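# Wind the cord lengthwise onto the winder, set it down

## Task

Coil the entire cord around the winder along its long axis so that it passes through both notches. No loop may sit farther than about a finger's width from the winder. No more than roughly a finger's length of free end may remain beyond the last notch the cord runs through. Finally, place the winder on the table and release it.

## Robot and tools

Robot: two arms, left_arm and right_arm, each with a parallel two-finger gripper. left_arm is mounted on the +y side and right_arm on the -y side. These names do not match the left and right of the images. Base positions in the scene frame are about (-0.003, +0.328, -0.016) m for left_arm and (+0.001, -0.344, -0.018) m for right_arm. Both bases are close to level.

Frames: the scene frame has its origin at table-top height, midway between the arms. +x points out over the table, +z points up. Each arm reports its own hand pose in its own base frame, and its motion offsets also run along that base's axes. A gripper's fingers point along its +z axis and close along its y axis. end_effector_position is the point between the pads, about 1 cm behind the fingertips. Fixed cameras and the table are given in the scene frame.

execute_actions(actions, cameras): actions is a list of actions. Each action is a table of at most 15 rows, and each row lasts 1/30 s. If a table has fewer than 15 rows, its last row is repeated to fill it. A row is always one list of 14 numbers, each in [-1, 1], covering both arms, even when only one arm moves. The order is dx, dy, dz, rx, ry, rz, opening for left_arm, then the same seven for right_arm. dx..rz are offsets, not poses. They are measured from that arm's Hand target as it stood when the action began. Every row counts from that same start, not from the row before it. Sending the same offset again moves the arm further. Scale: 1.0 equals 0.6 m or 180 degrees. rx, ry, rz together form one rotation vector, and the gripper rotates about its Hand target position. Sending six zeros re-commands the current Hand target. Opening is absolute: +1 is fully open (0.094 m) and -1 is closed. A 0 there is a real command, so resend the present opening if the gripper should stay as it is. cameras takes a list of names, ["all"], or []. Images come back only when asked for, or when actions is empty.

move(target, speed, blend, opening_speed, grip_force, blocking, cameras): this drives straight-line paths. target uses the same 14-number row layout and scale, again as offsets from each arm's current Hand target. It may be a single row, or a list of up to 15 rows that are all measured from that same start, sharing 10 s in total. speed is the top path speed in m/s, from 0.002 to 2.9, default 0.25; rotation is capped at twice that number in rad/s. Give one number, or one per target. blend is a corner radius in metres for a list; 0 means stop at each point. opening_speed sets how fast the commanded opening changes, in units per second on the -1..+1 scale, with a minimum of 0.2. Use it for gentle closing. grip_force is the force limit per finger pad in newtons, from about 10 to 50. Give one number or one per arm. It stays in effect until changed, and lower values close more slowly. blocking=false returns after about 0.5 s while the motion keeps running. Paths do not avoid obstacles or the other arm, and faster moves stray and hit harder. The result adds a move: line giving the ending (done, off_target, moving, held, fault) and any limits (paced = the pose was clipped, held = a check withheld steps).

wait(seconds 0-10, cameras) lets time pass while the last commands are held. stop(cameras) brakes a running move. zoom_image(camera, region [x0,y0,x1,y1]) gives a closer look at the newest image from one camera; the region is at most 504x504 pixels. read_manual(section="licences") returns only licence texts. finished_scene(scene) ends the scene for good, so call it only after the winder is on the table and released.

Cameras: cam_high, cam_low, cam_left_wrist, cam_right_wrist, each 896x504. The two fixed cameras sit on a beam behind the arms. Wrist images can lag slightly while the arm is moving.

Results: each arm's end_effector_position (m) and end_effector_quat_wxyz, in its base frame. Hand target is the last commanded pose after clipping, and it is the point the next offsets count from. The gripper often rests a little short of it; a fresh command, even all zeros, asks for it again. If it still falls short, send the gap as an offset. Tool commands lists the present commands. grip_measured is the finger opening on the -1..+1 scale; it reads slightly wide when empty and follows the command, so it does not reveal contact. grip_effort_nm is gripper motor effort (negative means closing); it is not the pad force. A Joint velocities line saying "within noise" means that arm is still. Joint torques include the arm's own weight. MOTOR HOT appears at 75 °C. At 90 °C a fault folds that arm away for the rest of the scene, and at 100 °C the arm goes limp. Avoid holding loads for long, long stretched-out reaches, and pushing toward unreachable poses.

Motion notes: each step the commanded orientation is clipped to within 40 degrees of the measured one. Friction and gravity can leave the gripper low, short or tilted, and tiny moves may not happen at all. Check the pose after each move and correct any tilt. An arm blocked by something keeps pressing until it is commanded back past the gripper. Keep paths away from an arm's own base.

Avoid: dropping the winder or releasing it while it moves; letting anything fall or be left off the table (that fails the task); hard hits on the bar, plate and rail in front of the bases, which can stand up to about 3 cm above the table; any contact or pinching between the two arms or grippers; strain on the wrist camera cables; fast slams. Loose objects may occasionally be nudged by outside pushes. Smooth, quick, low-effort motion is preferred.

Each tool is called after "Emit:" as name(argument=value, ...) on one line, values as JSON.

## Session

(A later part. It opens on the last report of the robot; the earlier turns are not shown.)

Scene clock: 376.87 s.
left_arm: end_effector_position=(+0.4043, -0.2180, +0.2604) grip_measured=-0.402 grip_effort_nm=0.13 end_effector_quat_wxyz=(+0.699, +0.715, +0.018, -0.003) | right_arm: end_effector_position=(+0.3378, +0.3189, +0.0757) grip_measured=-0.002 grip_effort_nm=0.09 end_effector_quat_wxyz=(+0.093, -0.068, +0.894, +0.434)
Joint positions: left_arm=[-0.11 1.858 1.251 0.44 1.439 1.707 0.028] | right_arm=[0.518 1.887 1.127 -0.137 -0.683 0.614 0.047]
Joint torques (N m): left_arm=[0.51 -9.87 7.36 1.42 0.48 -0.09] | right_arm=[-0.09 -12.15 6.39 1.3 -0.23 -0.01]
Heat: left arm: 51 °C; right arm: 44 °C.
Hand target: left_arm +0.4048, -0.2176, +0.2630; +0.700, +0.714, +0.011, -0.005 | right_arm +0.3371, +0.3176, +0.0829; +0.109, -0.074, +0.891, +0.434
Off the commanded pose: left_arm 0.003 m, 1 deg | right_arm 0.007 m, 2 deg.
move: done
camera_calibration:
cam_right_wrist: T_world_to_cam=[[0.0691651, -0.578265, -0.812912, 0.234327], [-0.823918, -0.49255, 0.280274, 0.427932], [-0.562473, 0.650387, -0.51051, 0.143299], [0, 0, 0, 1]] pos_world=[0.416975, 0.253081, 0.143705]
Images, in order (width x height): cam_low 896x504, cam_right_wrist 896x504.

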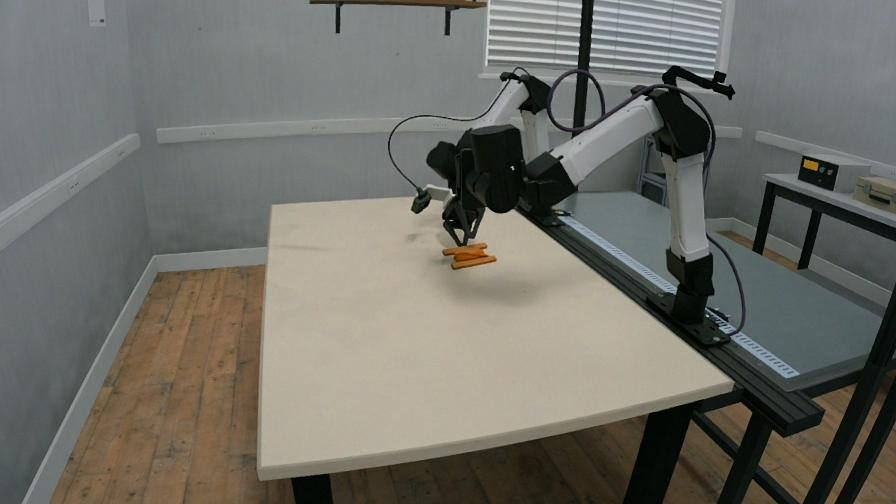

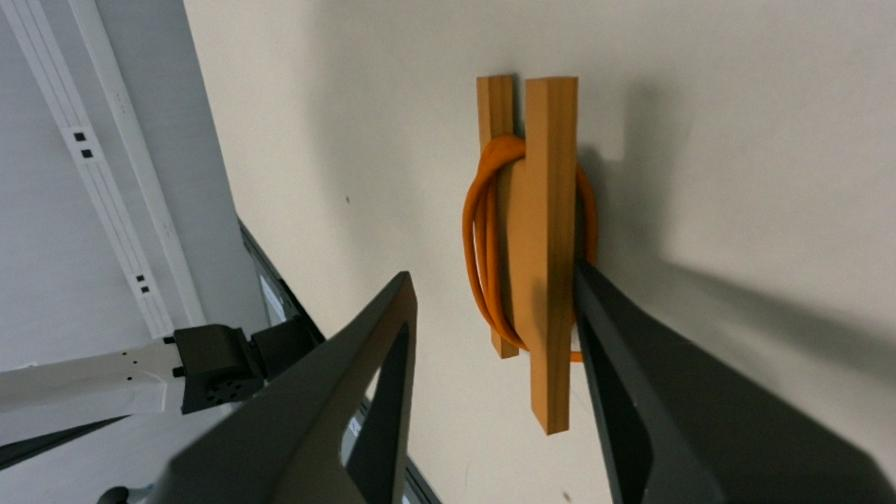

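Emit:
move(target=[0,0,0,0,0,0,-0.4, 0.0,0.0,-0.0050,0.0,0.0,0.0,0.0], speed=0.02, cameras=["cam_low", "cam_right_wrist"])

Emit:
zoom_image(camera="cam_low", region=[440, 225, 500, 275])

Emit:
zoom_image(camera="cam_right_wrist", region=[420, 60, 700, 420])

Scene clock: 378.30 s.
left_arm: end_effector_position=(+0.4043, -0.2180, +0.2604) grip_measured=-0.402 grip_effort_nm=0.12 end_effector_quat_wxyz=(+0.699, +0.715, +0.018, -0.003) | right_arm: end_effector_position=(+0.3358, +0.3177, +0.0726) grip_measured=-0.002 grip_effort_nm=0.09 end_effector_quat_wxyz=(+0.091, -0.067, +0.895, +0.432)
Joint positions: left_arm=[-0.11 1.858 1.251 0.44 1.439 1.707 0.028] | right_arm=[0.518 1.887 1.117 -0.134 -0.683 0.614 0.047]
Joint torques (N m): left_arm=[0.53 -9.88 7.39 1.43 0.48 -0.09] | right_arm=[-0.08 -11.6 6.74 1.37 -0.23 0]
Heat: left arm: 51 °C; right arm: 44 °C.
Hand target: left_arm +0.4048, -0.2176, +0.2630; +0.700, +0.714, +0.011, -0.005 | right_arm +0.3370, +0.3176, +0.0798; +0.109, -0.074, +0.891, +0.434
Off the commanded pose: left_arm 0.003 m, 1 deg | right_arm 0.007 m, 2 deg.
move: done
camera_calibration:
cam_right_wrist: T_world_to_cam=[[0.0648861, -0.581054, -0.811274, 0.233506], [-0.822452, -0.491547, 0.286277, 0.425313], [-0.565122, 0.648659, -0.509783, 0.142849], [0, 0, 0, 1]] pos_world=[0.415375, 0.252081, 0.140502]
Images, in order (width x height): cam_low 896x504, cam_right_wrist 896x504.

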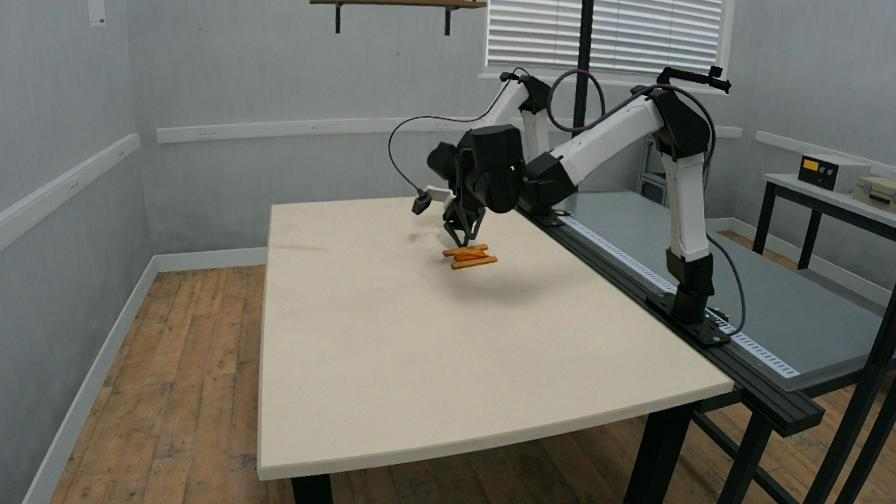

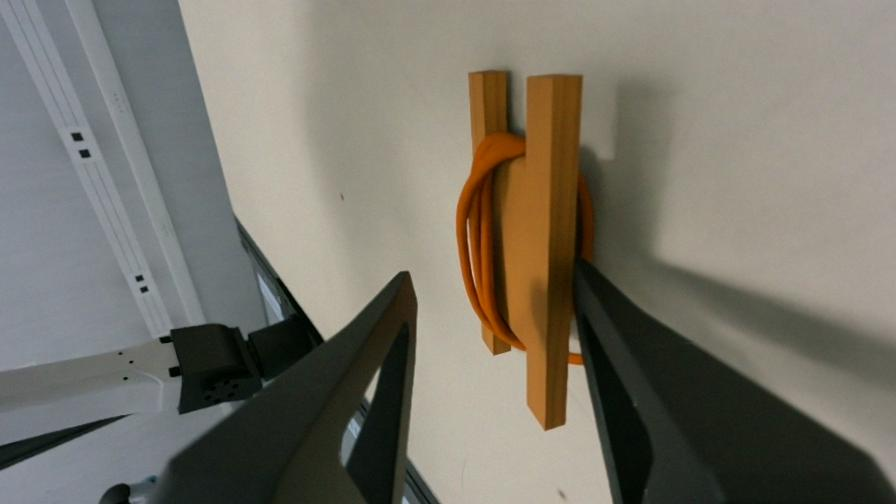

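Scaled by 8.400 from the camera's 896x504 image, which has a finer 1280x720 frame.

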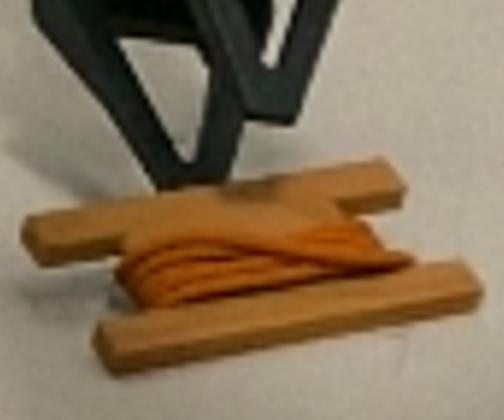

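Scaled by 1.400 from the camera's 896x504 image, which has a finer 1280x720 frame.

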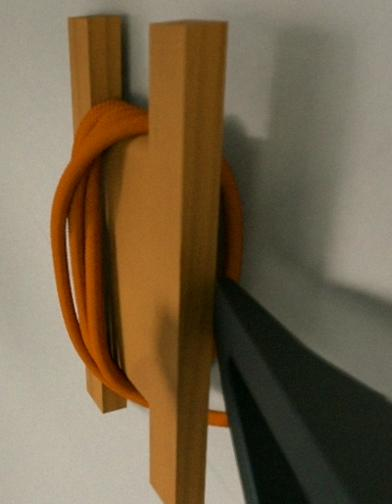

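Emit:
move(target=[0,0,0,0,0,0,-0.4, 0.0,0.0,-0.0067,0.0,0.0,0.0,0.0], speed=0.02, cameras=["cam_low", "cam_right_wrist"])

Emit:
zoom_image(camera="cam_low", region=[440, 225, 500, 275])

Emit:
zoom_image(camera="cam_right_wrist", region=[420, 60, 700, 420])

Scene clock: 379.40 s.
left_arm: end_effector_position=(+0.4043, -0.2180, +0.2604) grip_measured=-0.402 grip_effort_nm=0.13 end_effector_quat_wxyz=(+0.699, +0.715, +0.018, -0.003) | right_arm: end_effector_position=(+0.3379, +0.3189, +0.0745) grip_measured=-0.002 grip_effort_nm=0.09 end_effector_quat_wxyz=(+0.096, -0.069, +0.892, +0.435)
Joint positions: left_arm=[-0.11 1.858 1.251 0.44 1.439 1.707 0.028] | right_arm=[0.518 1.887 1.117 -0.119 -0.683 0.614 0.047]
Joint torques (N m): left_arm=[0.57 -9.85 7.41 1.42 0.49 -0.09] | right_arm=[-0.09 -10.85 6.01 1.38 -0.23 -0.01]
Heat: left arm: 51 °C; right arm: 44 °C.
Hand target: left_arm +0.4048, -0.2176, +0.2630; +0.700, +0.714, +0.011, -0.005 | right_arm +0.3370, +0.3176, +0.0758; +0.109, -0.074, +0.891, +0.434
Off the commanded pose: left_arm 0.003 m, 1 deg | right_arm 0.002 m, 2 deg.
move: done
camera_calibration:
cam_right_wrist: T_world_to_cam=[[0.0751352, -0.575254, -0.814517, 0.230513], [-0.825967, -0.493547, 0.272377, 0.429912], [-0.558688, 0.652299, -0.512224, 0.141047], [0, 0, 0, 1]] pos_world=[0.416575, 0.252781, 0.142906]
Images, in order (width x height): cam_low 896x504, cam_right_wrist 896x504.

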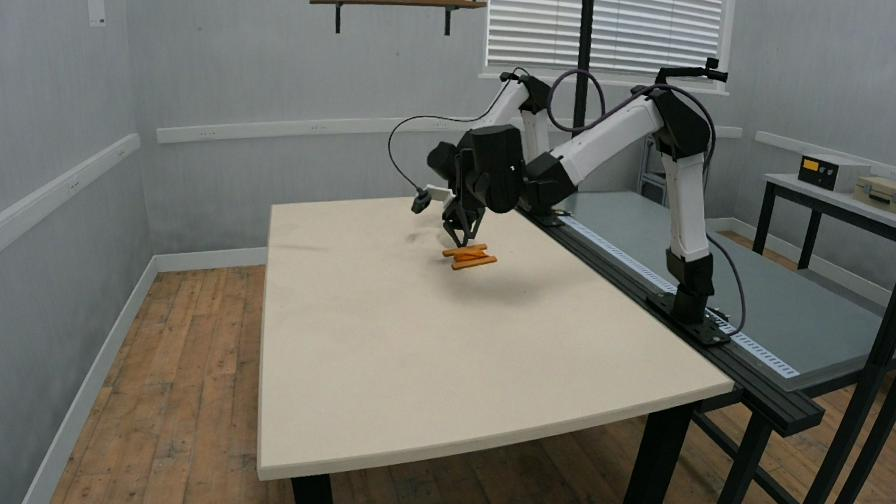

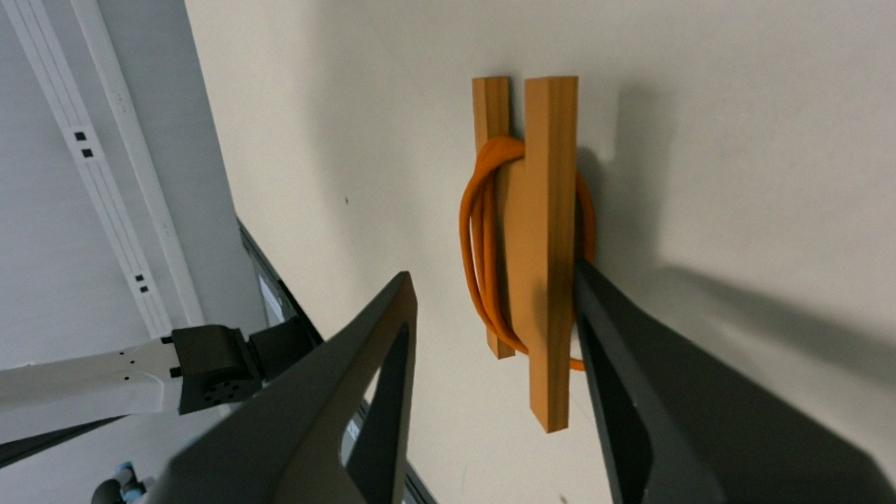

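Scaled by 8.400 from the camera's 896x504 image, which has a finer 1280x720 frame.

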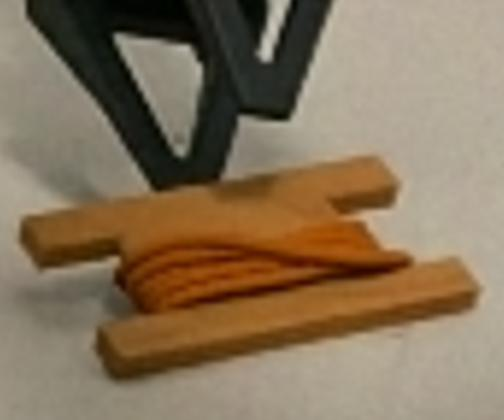

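Scaled by 1.400 from the camera's 896x504 image, which has a finer 1280x720 frame.

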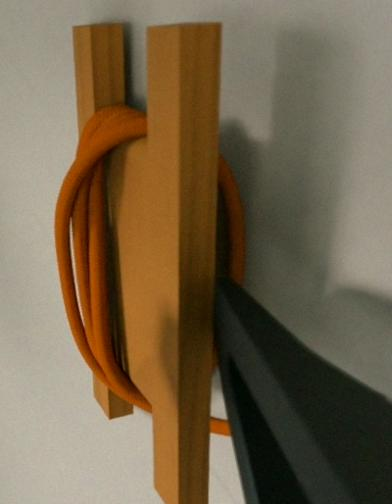

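Emit:
move(target=[0,0,0,0,0,0,-0.4, 0.0,0.0,0.0067,0.0,0.0,0.0,0.3], speed=0.02, opening_speed=0.3, cameras=["cam_low", "cam_right_wrist"])

Emit:
zoom_image(camera="cam_low", region=[440, 225, 500, 275])

Emit:
zoom_image(camera="cam_right_wrist", region=[420, 60, 700, 420])

Scene clock: 383.57 s.
left_arm: end_effector_position=(+0.4043, -0.2180, +0.2604) grip_measured=-0.402 grip_effort_nm=0.12 end_effector_quat_wxyz=(+0.699, +0.715, +0.018, -0.003) | right_arm: end_effector_position=(+0.3379, +0.3189, +0.0746) grip_measured=+0.298 grip_effort_nm=0.09 end_effector_quat_wxyz=(+0.097, -0.069, +0.892, +0.435)
Joint positions: left_arm=[-0.11 1.858 1.251 0.44 1.439 1.707 0.028] | right_arm=[0.518 1.887 1.117 -0.119 -0.683 0.613 0.061]
Joint torques (N m): left_arm=[0.54 -9.85 7.42 1.42 0.49 -0.09] | right_arm=[-0.09 -11.6 6.72 1.25 -0.23 0]
Heat: left arm: 51 °C; right arm: 43 °C.
Hand target: left_arm +0.4048, -0.2176, +0.2630; +0.700, +0.714, +0.011, -0.005 | right_arm +0.3370, +0.3176, +0.0798; +0.109, -0.074, +0.891, +0.434
Off the commanded pose: left_arm 0.003 m, 1 deg | right_arm 0.005 m, 1 deg.
move: done
camera_calibration:
cam_right_wrist: T_world_to_cam=[[0.0757654, -0.57511, -0.81456, 0.230301], [-0.826021, -0.493778, 0.271795, 0.430049], [-0.558524, 0.652251, -0.512464, 0.141076], [0, 0, 0, 1]] pos_world=[0.416575, 0.252781, 0.143006]
Images, in order (width x height): cam_low 896x504, cam_right_wrist 896x504.

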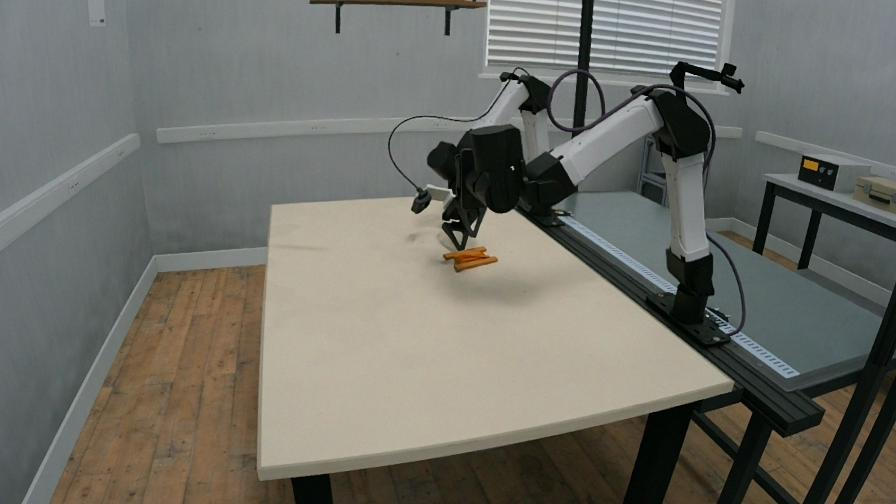

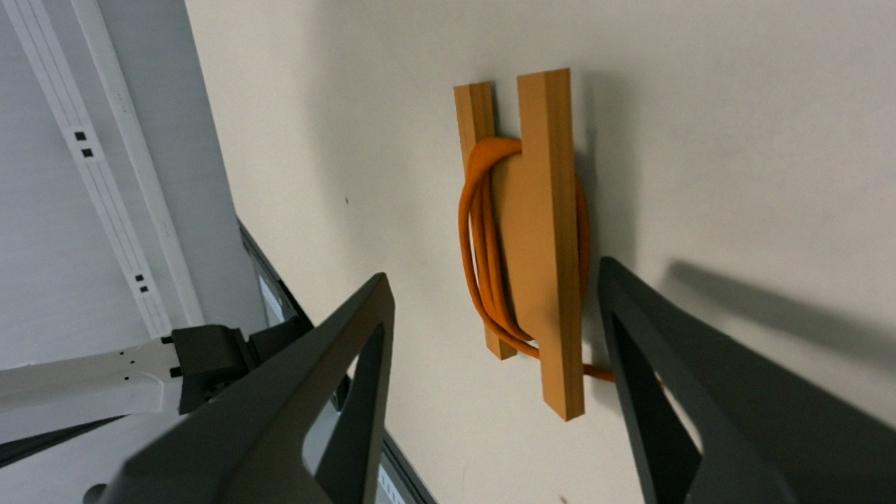

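Scaled by 8.400 from the camera's 896x504 image, which has a finer 1280x720 frame.

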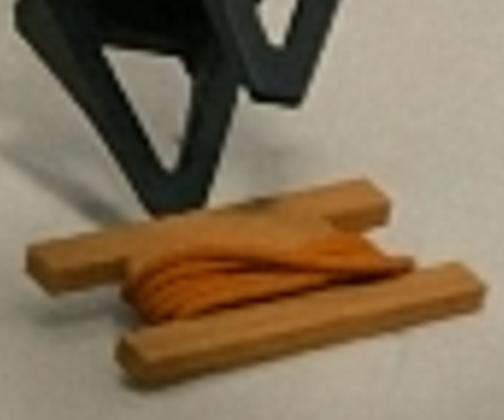

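Scaled by 1.400 from the camera's 896x504 image, which has a finer 1280x720 frame.

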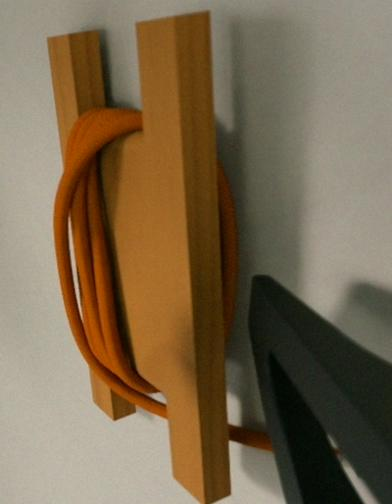

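Emit:
zoom_image(camera="cam_right_wrist", region=[520, 280, 760, 480])

Emit:
zoom_image(camera="cam_low", region=[430, 215, 520, 285])

Scaled by 2.100 from the camera's 896x504 image, which has a finer 1280x720 frame.

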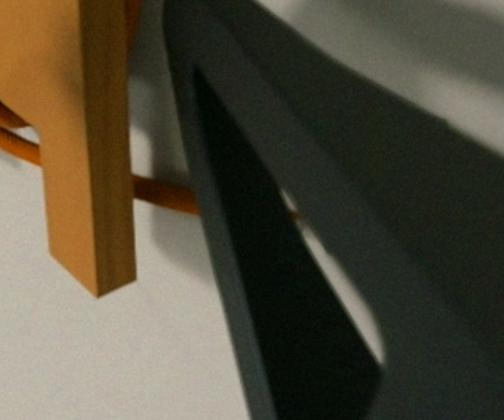

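Scaled by 5.600 from the camera's 896x504 image, which has a finer 1280x720 frame.

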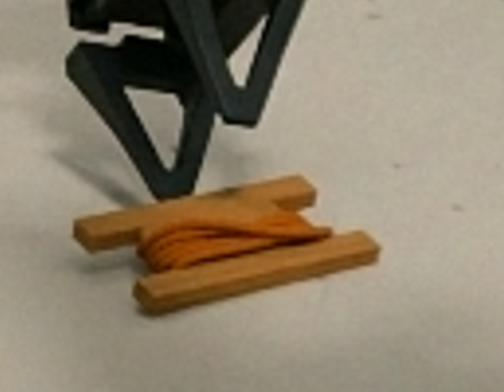

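Emit:
wait(seconds=0.1, cameras=["cam_low", "cam_right_wrist"])

Scene clock: 386.10 s.
left_arm: end_effector_position=(+0.4043, -0.2180, +0.2604) grip_measured=-0.402 grip_effort_nm=0.13 end_effector_quat_wxyz=(+0.699, +0.715, +0.018, -0.003) | right_arm: end_effector_position=(+0.3379, +0.3189, +0.0746) grip_measured=+0.298 grip_effort_nm=0.09 end_effector_quat_wxyz=(+0.097, -0.069, +0.892, +0.435)
Joint positions: left_arm=[-0.11 1.858 1.251 0.44 1.439 1.707 0.028] | right_arm=[0.518 1.887 1.117 -0.119 -0.683 0.613 0.061]
Joint torques (N m): left_arm=[0.53 -9.87 7.41 1.42 0.49 -0.1] | right_arm=[-0.09 -11.6 6.71 1.25 -0.23 0.01]
Heat: left arm: 51 °C; right arm: 43 °C.
Hand target: left_arm +0.4048, -0.2176, +0.2630; +0.700, +0.714, +0.011, -0.005 | right_arm +0.3370, +0.3176, +0.0798; +0.109, -0.074, +0.891, +0.434
Tool commands: left_gripper/opening=-0.4 right_gripper/opening=+0.3
Off the commanded pose: left_arm 0.003 m, 1 deg | right_arm 0.005 m, 1 deg.
wait: 0.10 s; at rest from the start
camera_calibration:
cam_right_wrist: T_world_to_cam=[[0.0757654, -0.57511, -0.81456, 0.230301], [-0.826021, -0.493778, 0.271795, 0.430049], [-0.558524, 0.652251, -0.512464, 0.141076], [0, 0, 0, 1]] pos_world=[0.416575, 0.252781, 0.143006]
Images, in order (width x height): cam_low 896x504, cam_right_wrist 896x504.

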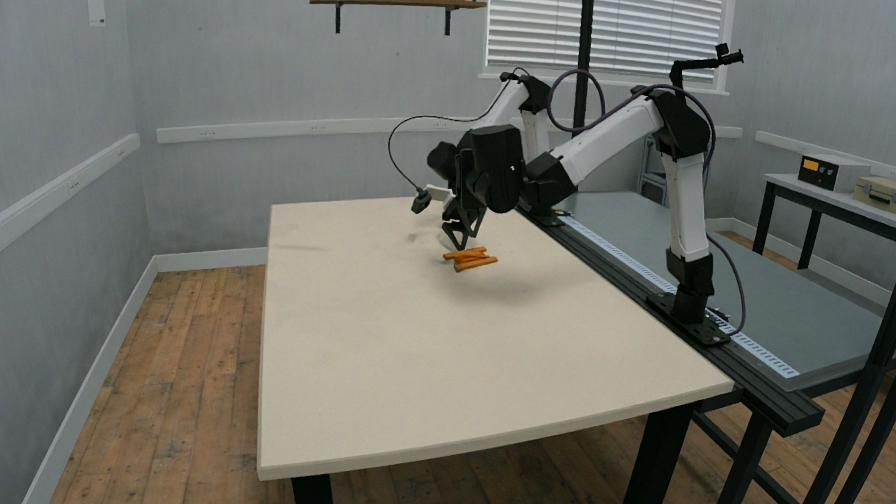

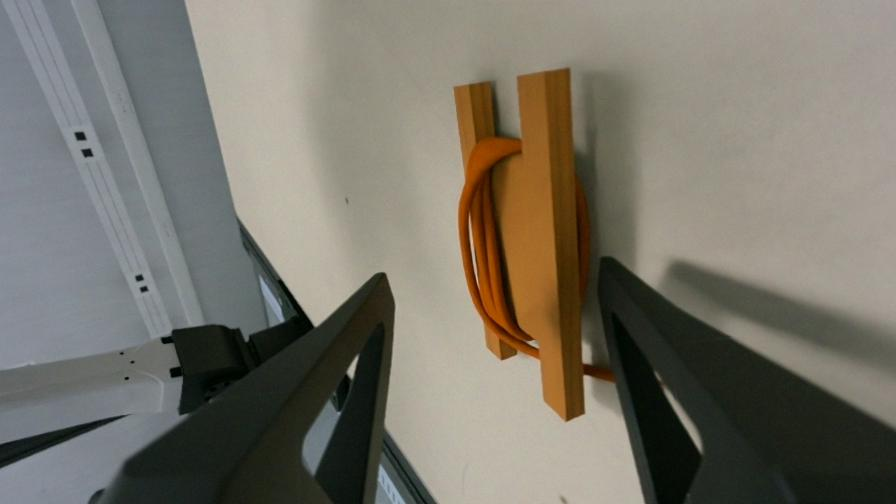

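Emit:
zoom_image(camera="cam_right_wrist", region=[430, 50, 730, 450])

Emit:
zoom_image(camera="cam_low", region=[420, 190, 530, 290])

Scaled by 1.260 from the camera's 896x504 image, which has a finer 1280x720 frame.

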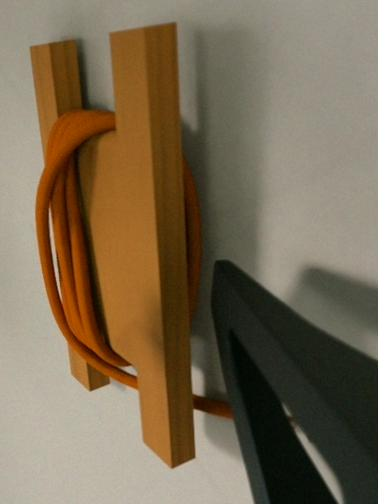

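Scaled by 4.582 from the camera's 896x504 image, which has a finer 1280x720 frame.

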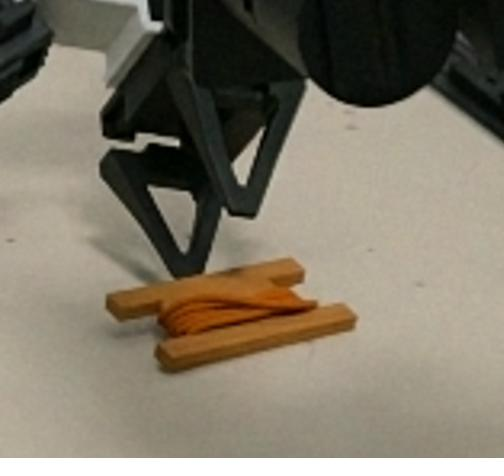

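Emit:
move(target=[0,0,0,0,0,0,-0.4, 0,-0.005,0.025,0,0,0,0.3], speed=0.06, cameras=[])

Scene clock: 390.47 s.
left_arm: end_effector_position=(+0.4043, -0.2180, +0.2604) grip_measured=-0.402 grip_effort_nm=0.13 end_effector_quat_wxyz=(+0.699, +0.715, +0.018, -0.003) | right_arm: end_effector_position=(+0.3315, +0.3153, +0.0764) grip_measured=+0.298 grip_effort_nm=0.09 end_effector_quat_wxyz=(+0.086, -0.067, +0.897, +0.429)
Joint positions: left_arm=[-0.11 1.858 1.251 0.44 1.439 1.707 0.028] | right_arm=[0.518 1.868 1.117 -0.168 -0.683 0.608 0.061]
Joint torques (N m): left_arm=[0.54 -9.84 7.38 1.42 0.47 -0.1] | right_arm=[-0.73 -12.78 9.17 1.11 -0.28 -0.01]
Heat: left arm: 51 °C; right arm: 43 °C.
Hand target: left_arm +0.4048, -0.2176, +0.2630; +0.700, +0.714, +0.011, -0.005 | right_arm +0.3370, +0.3146, +0.0948; +0.109, -0.074, +0.891, +0.434
Off the commanded pose: left_arm 0.003 m, 1 deg | right_arm 0.019 m, 3 deg.
move: off_target (right_arm)
No camera images: "cameras" was empty.

Emit:
move(target=[[0,0,0,0,0,0,-0.4, -0.0073,-0.0527,0.045,0,0,0,0.3],[0,0,0,0,0,0,-0.4, -0.0183,-0.1417,0.1833,0,0,0,0.3]], speed=[0.12,0.25], blend=[0.01,0], cameras=["all"])

Scene clock: 392.57 s.
left_arm: end_effector_position=(+0.4043, -0.2180, +0.2604) grip_measured=-0.402 grip_effort_nm=0.12 end_effector_quat_wxyz=(+0.699, +0.715, +0.018, -0.003) | right_arm: end_effector_position=(+0.3194, +0.2289, +0.1867) grip_measured=+0.298 grip_effort_nm=0.09 end_effector_quat_wxyz=(+0.089, -0.064, +0.899, +0.425)
Joint positions: left_arm=[-0.11 1.858 1.251 0.44 1.439 1.707 0.028] | right_arm=[0.303 1.605 1.298 -0.775 -0.786 0.366 0.061]
Joint torques (N m): left_arm=[0.55 -9.89 7.39 1.43 0.48 -0.09] | right_arm=[-1.11 -8.18 12.85 0.9 -0.59 0.01]
Heat: left arm: 51 °C; right arm: 44 °C.
Hand target: left_arm +0.4048, -0.2176, +0.2630; +0.700, +0.714, +0.011, -0.005 | right_arm +0.3260, +0.2296, +0.2049; +0.109, -0.074, +0.891, +0.434
Off the commanded pose: left_arm 0.003 m, 1 deg | right_arm 0.019 m, 3 deg.
move: off_target (right_arm)
camera_calibration:
cam_left_wrist: T_world_to_cam=[[0.124462, -0.0424215, -0.991317, 0.211612], [0.75393, 0.653561, 0.0666892, -0.167152], [0.645057, -0.755684, 0.113326, -0.332276], [0, 0, 0, 1]] pos_world=[0.31402, -0.132874, 0.258577]
cam_right_wrist: T_world_to_cam=[[0.0584624, -0.595439, -0.80127, 0.279009], [-0.823547, -0.482415, 0.298404, 0.33145], [-0.564227, 0.642439, -0.518576, 0.252079], [0, 0, 0, 1]] pos_world=[0.398883, 0.164084, 0.255378]

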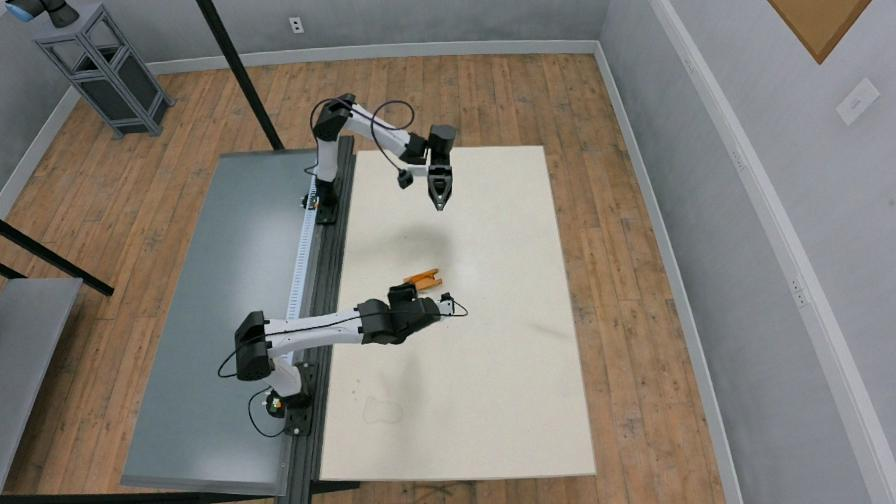

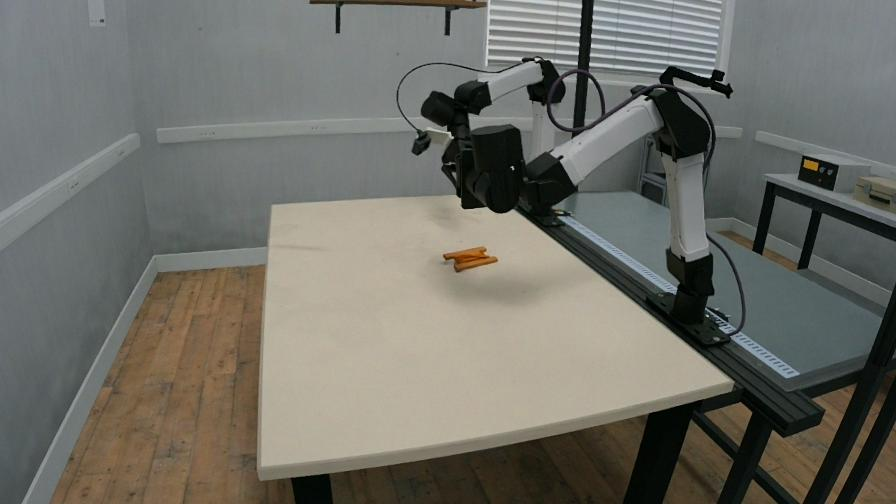

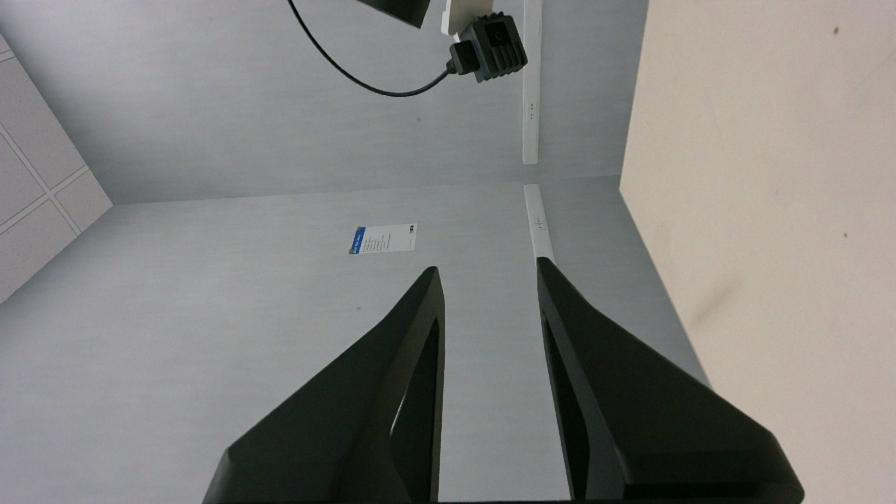

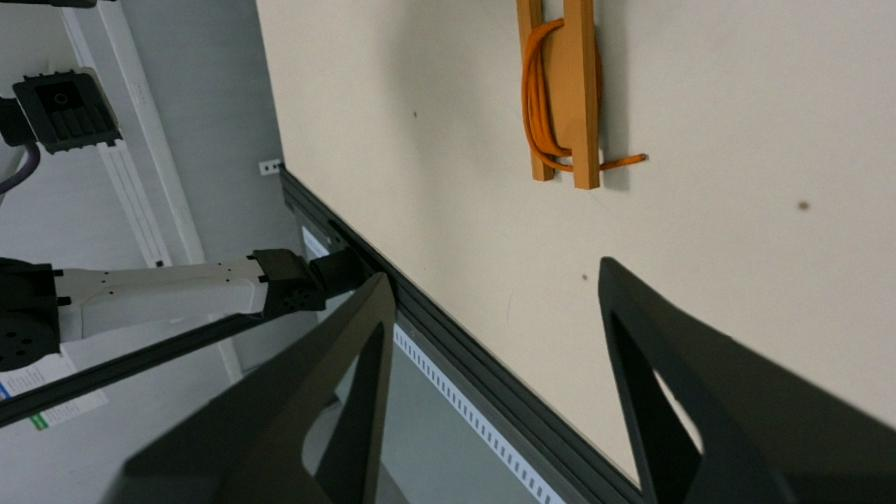

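Emit:
zoom_image(camera="cam_right_wrist", region=[490, 0, 690, 200])

Emit:
zoom_image(camera="cam_low", region=[430, 230, 520, 290])

Emit:
zoom_image(camera="cam_high", region=[390, 250, 460, 310])

Scaled by 2.520 from the camera's 896x504 image, which has a finer 1280x720 frame.

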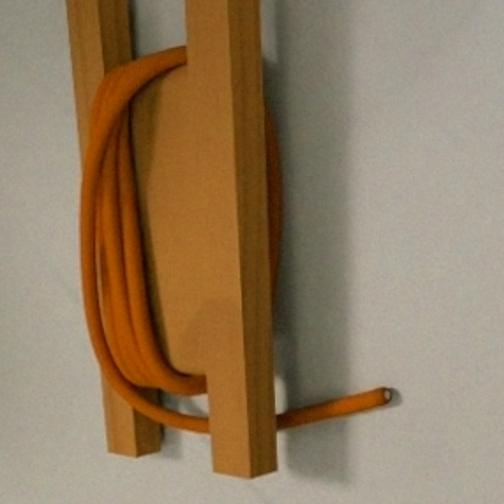

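Scaled by 5.600 from the camera's 896x504 image, which has a finer 1280x720 frame.

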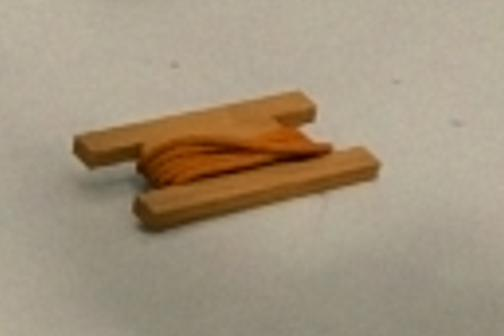

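Scaled by 7.200 from the camera's 896x504 image, which has a finer 1280x720 frame.

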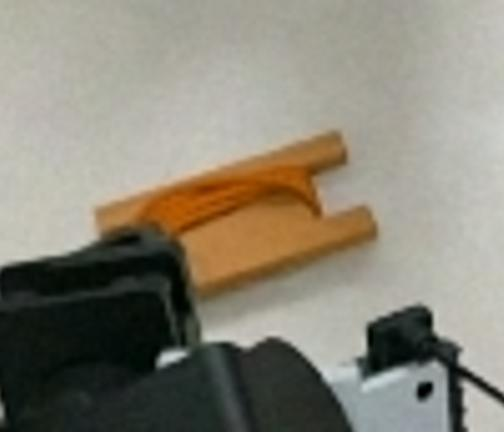

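Emit:
zoom_image(camera="cam_right_wrist", region=[500, 0, 600, 100])

Emit:
zoom_image(camera="cam_right_wrist", region=[500, 100, 660, 200])

Scaled by 5.040 from the camera's 896x504 image, which has a finer 1280x720 frame.

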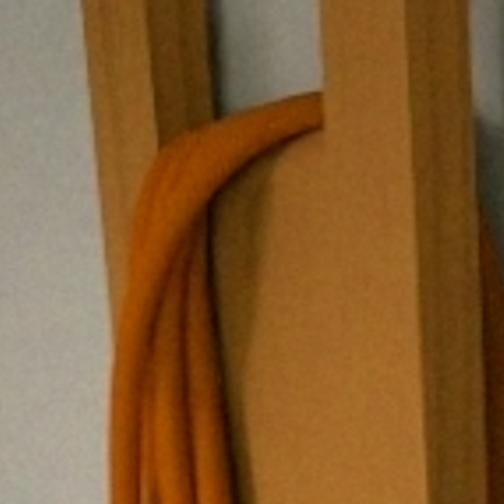

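Scaled by 3.150 from the camera's 896x504 image, which has a finer 1280x720 frame.

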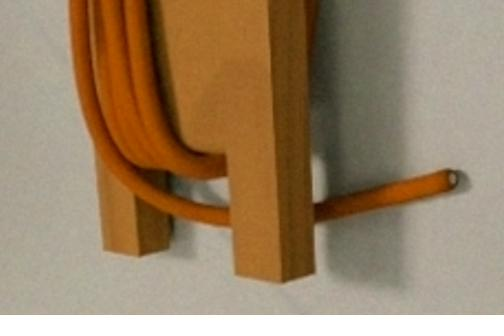

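Emit:
move(target=[0,0,0,0,0,0,-0.4, 0.0067,-0.0493,-0.145,0.2265,0.0768,0.0106,-0.6], speed=0.35, cameras=["cam_right_wrist", "cam_high"])

Scene clock: 403.37 s.
left_arm: end_effector_position=(+0.4043, -0.2180, +0.2604) grip_measured=-0.402 grip_effort_nm=0.12 end_effector_quat_wxyz=(+0.699, +0.715, +0.018, -0.003) | right_arm: end_effector_position=(+0.3314, +0.2024, +0.1175) grip_measured=-0.598 grip_effort_nm=-0.09 end_effector_quat_wxyz=(-0.018, -0.027, +0.716, +0.697)
Joint positions: left_arm=[-0.11 1.858 1.251 0.44 1.439 1.707 0.028] | right_arm=[0.084 1.956 0.937 0.099 -1.537 0.64 0.019]
Joint torques (N m): left_arm=[0.51 -9.88 7.36 1.43 0.48 -0.09] | right_arm=[-1.14 -9.01 5.46 1.07 -0.7 0.11]
Heat: left arm: 51 °C; right arm: 43 °C.
Hand target: left_arm +0.4048, -0.2176, +0.2630; +0.700, +0.714, +0.011, -0.005 | right_arm +0.3300, +0.2000, +0.1179; +0.015, +0.006, +0.690, +0.724
Off the commanded pose: left_arm 0.003 m, 1 deg | right_arm 0.003 m, 7 deg.
move: off_target (right_arm)
camera_calibration:
cam_right_wrist: T_world_to_cam=[[-0.128263, 0.00972227, -0.991693, 0.168794], [-0.717339, -0.691396, 0.0860007, 0.381427], [-0.684816, 0.722411, 0.0956547, 0.191593], [0, 0, 0, 1]] pos_world=[0.426469, 0.123667, 0.116262]
Images, in order (width x height): cam_high 896x504, cam_right_wrist 896x504.

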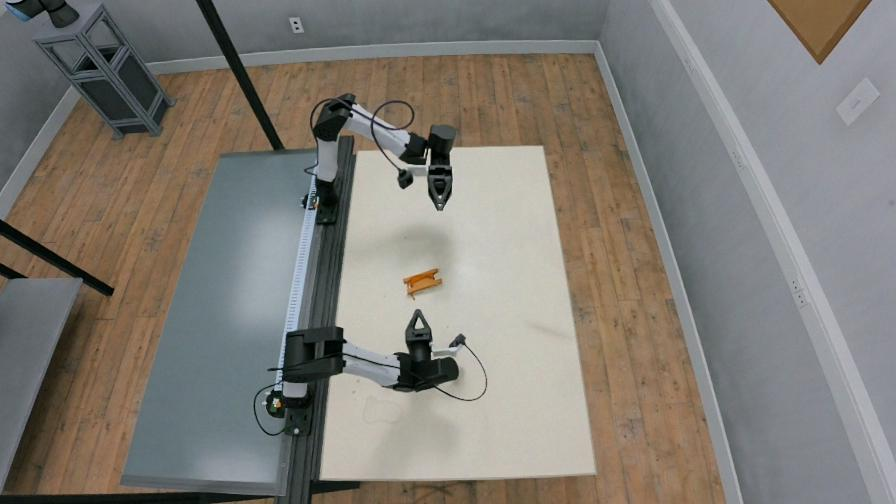

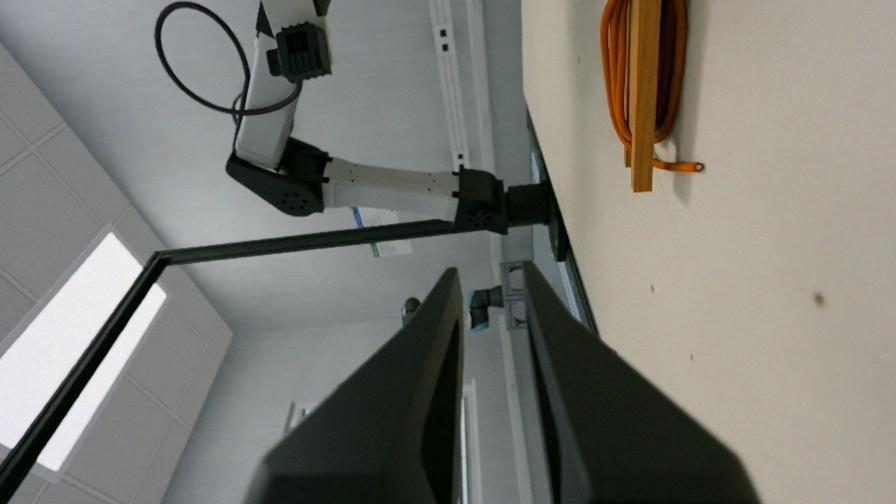

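Emit:
zoom_image(camera="cam_right_wrist", region=[580, 0, 730, 220])

Emit:
zoom_image(camera="cam_high", region=[395, 255, 455, 305])

Scaled by 2.291 from the camera's 896x504 image, which has a finer 1280x720 frame.

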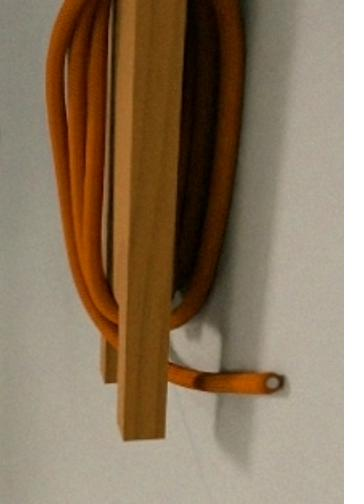

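Scaled by 8.400 from the camera's 896x504 image, which has a finer 1280x720 frame.

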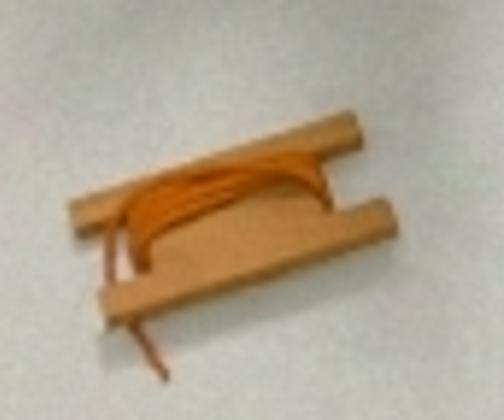

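Emit:
finished_scene(scene=1)

The scene is finished: the task was done.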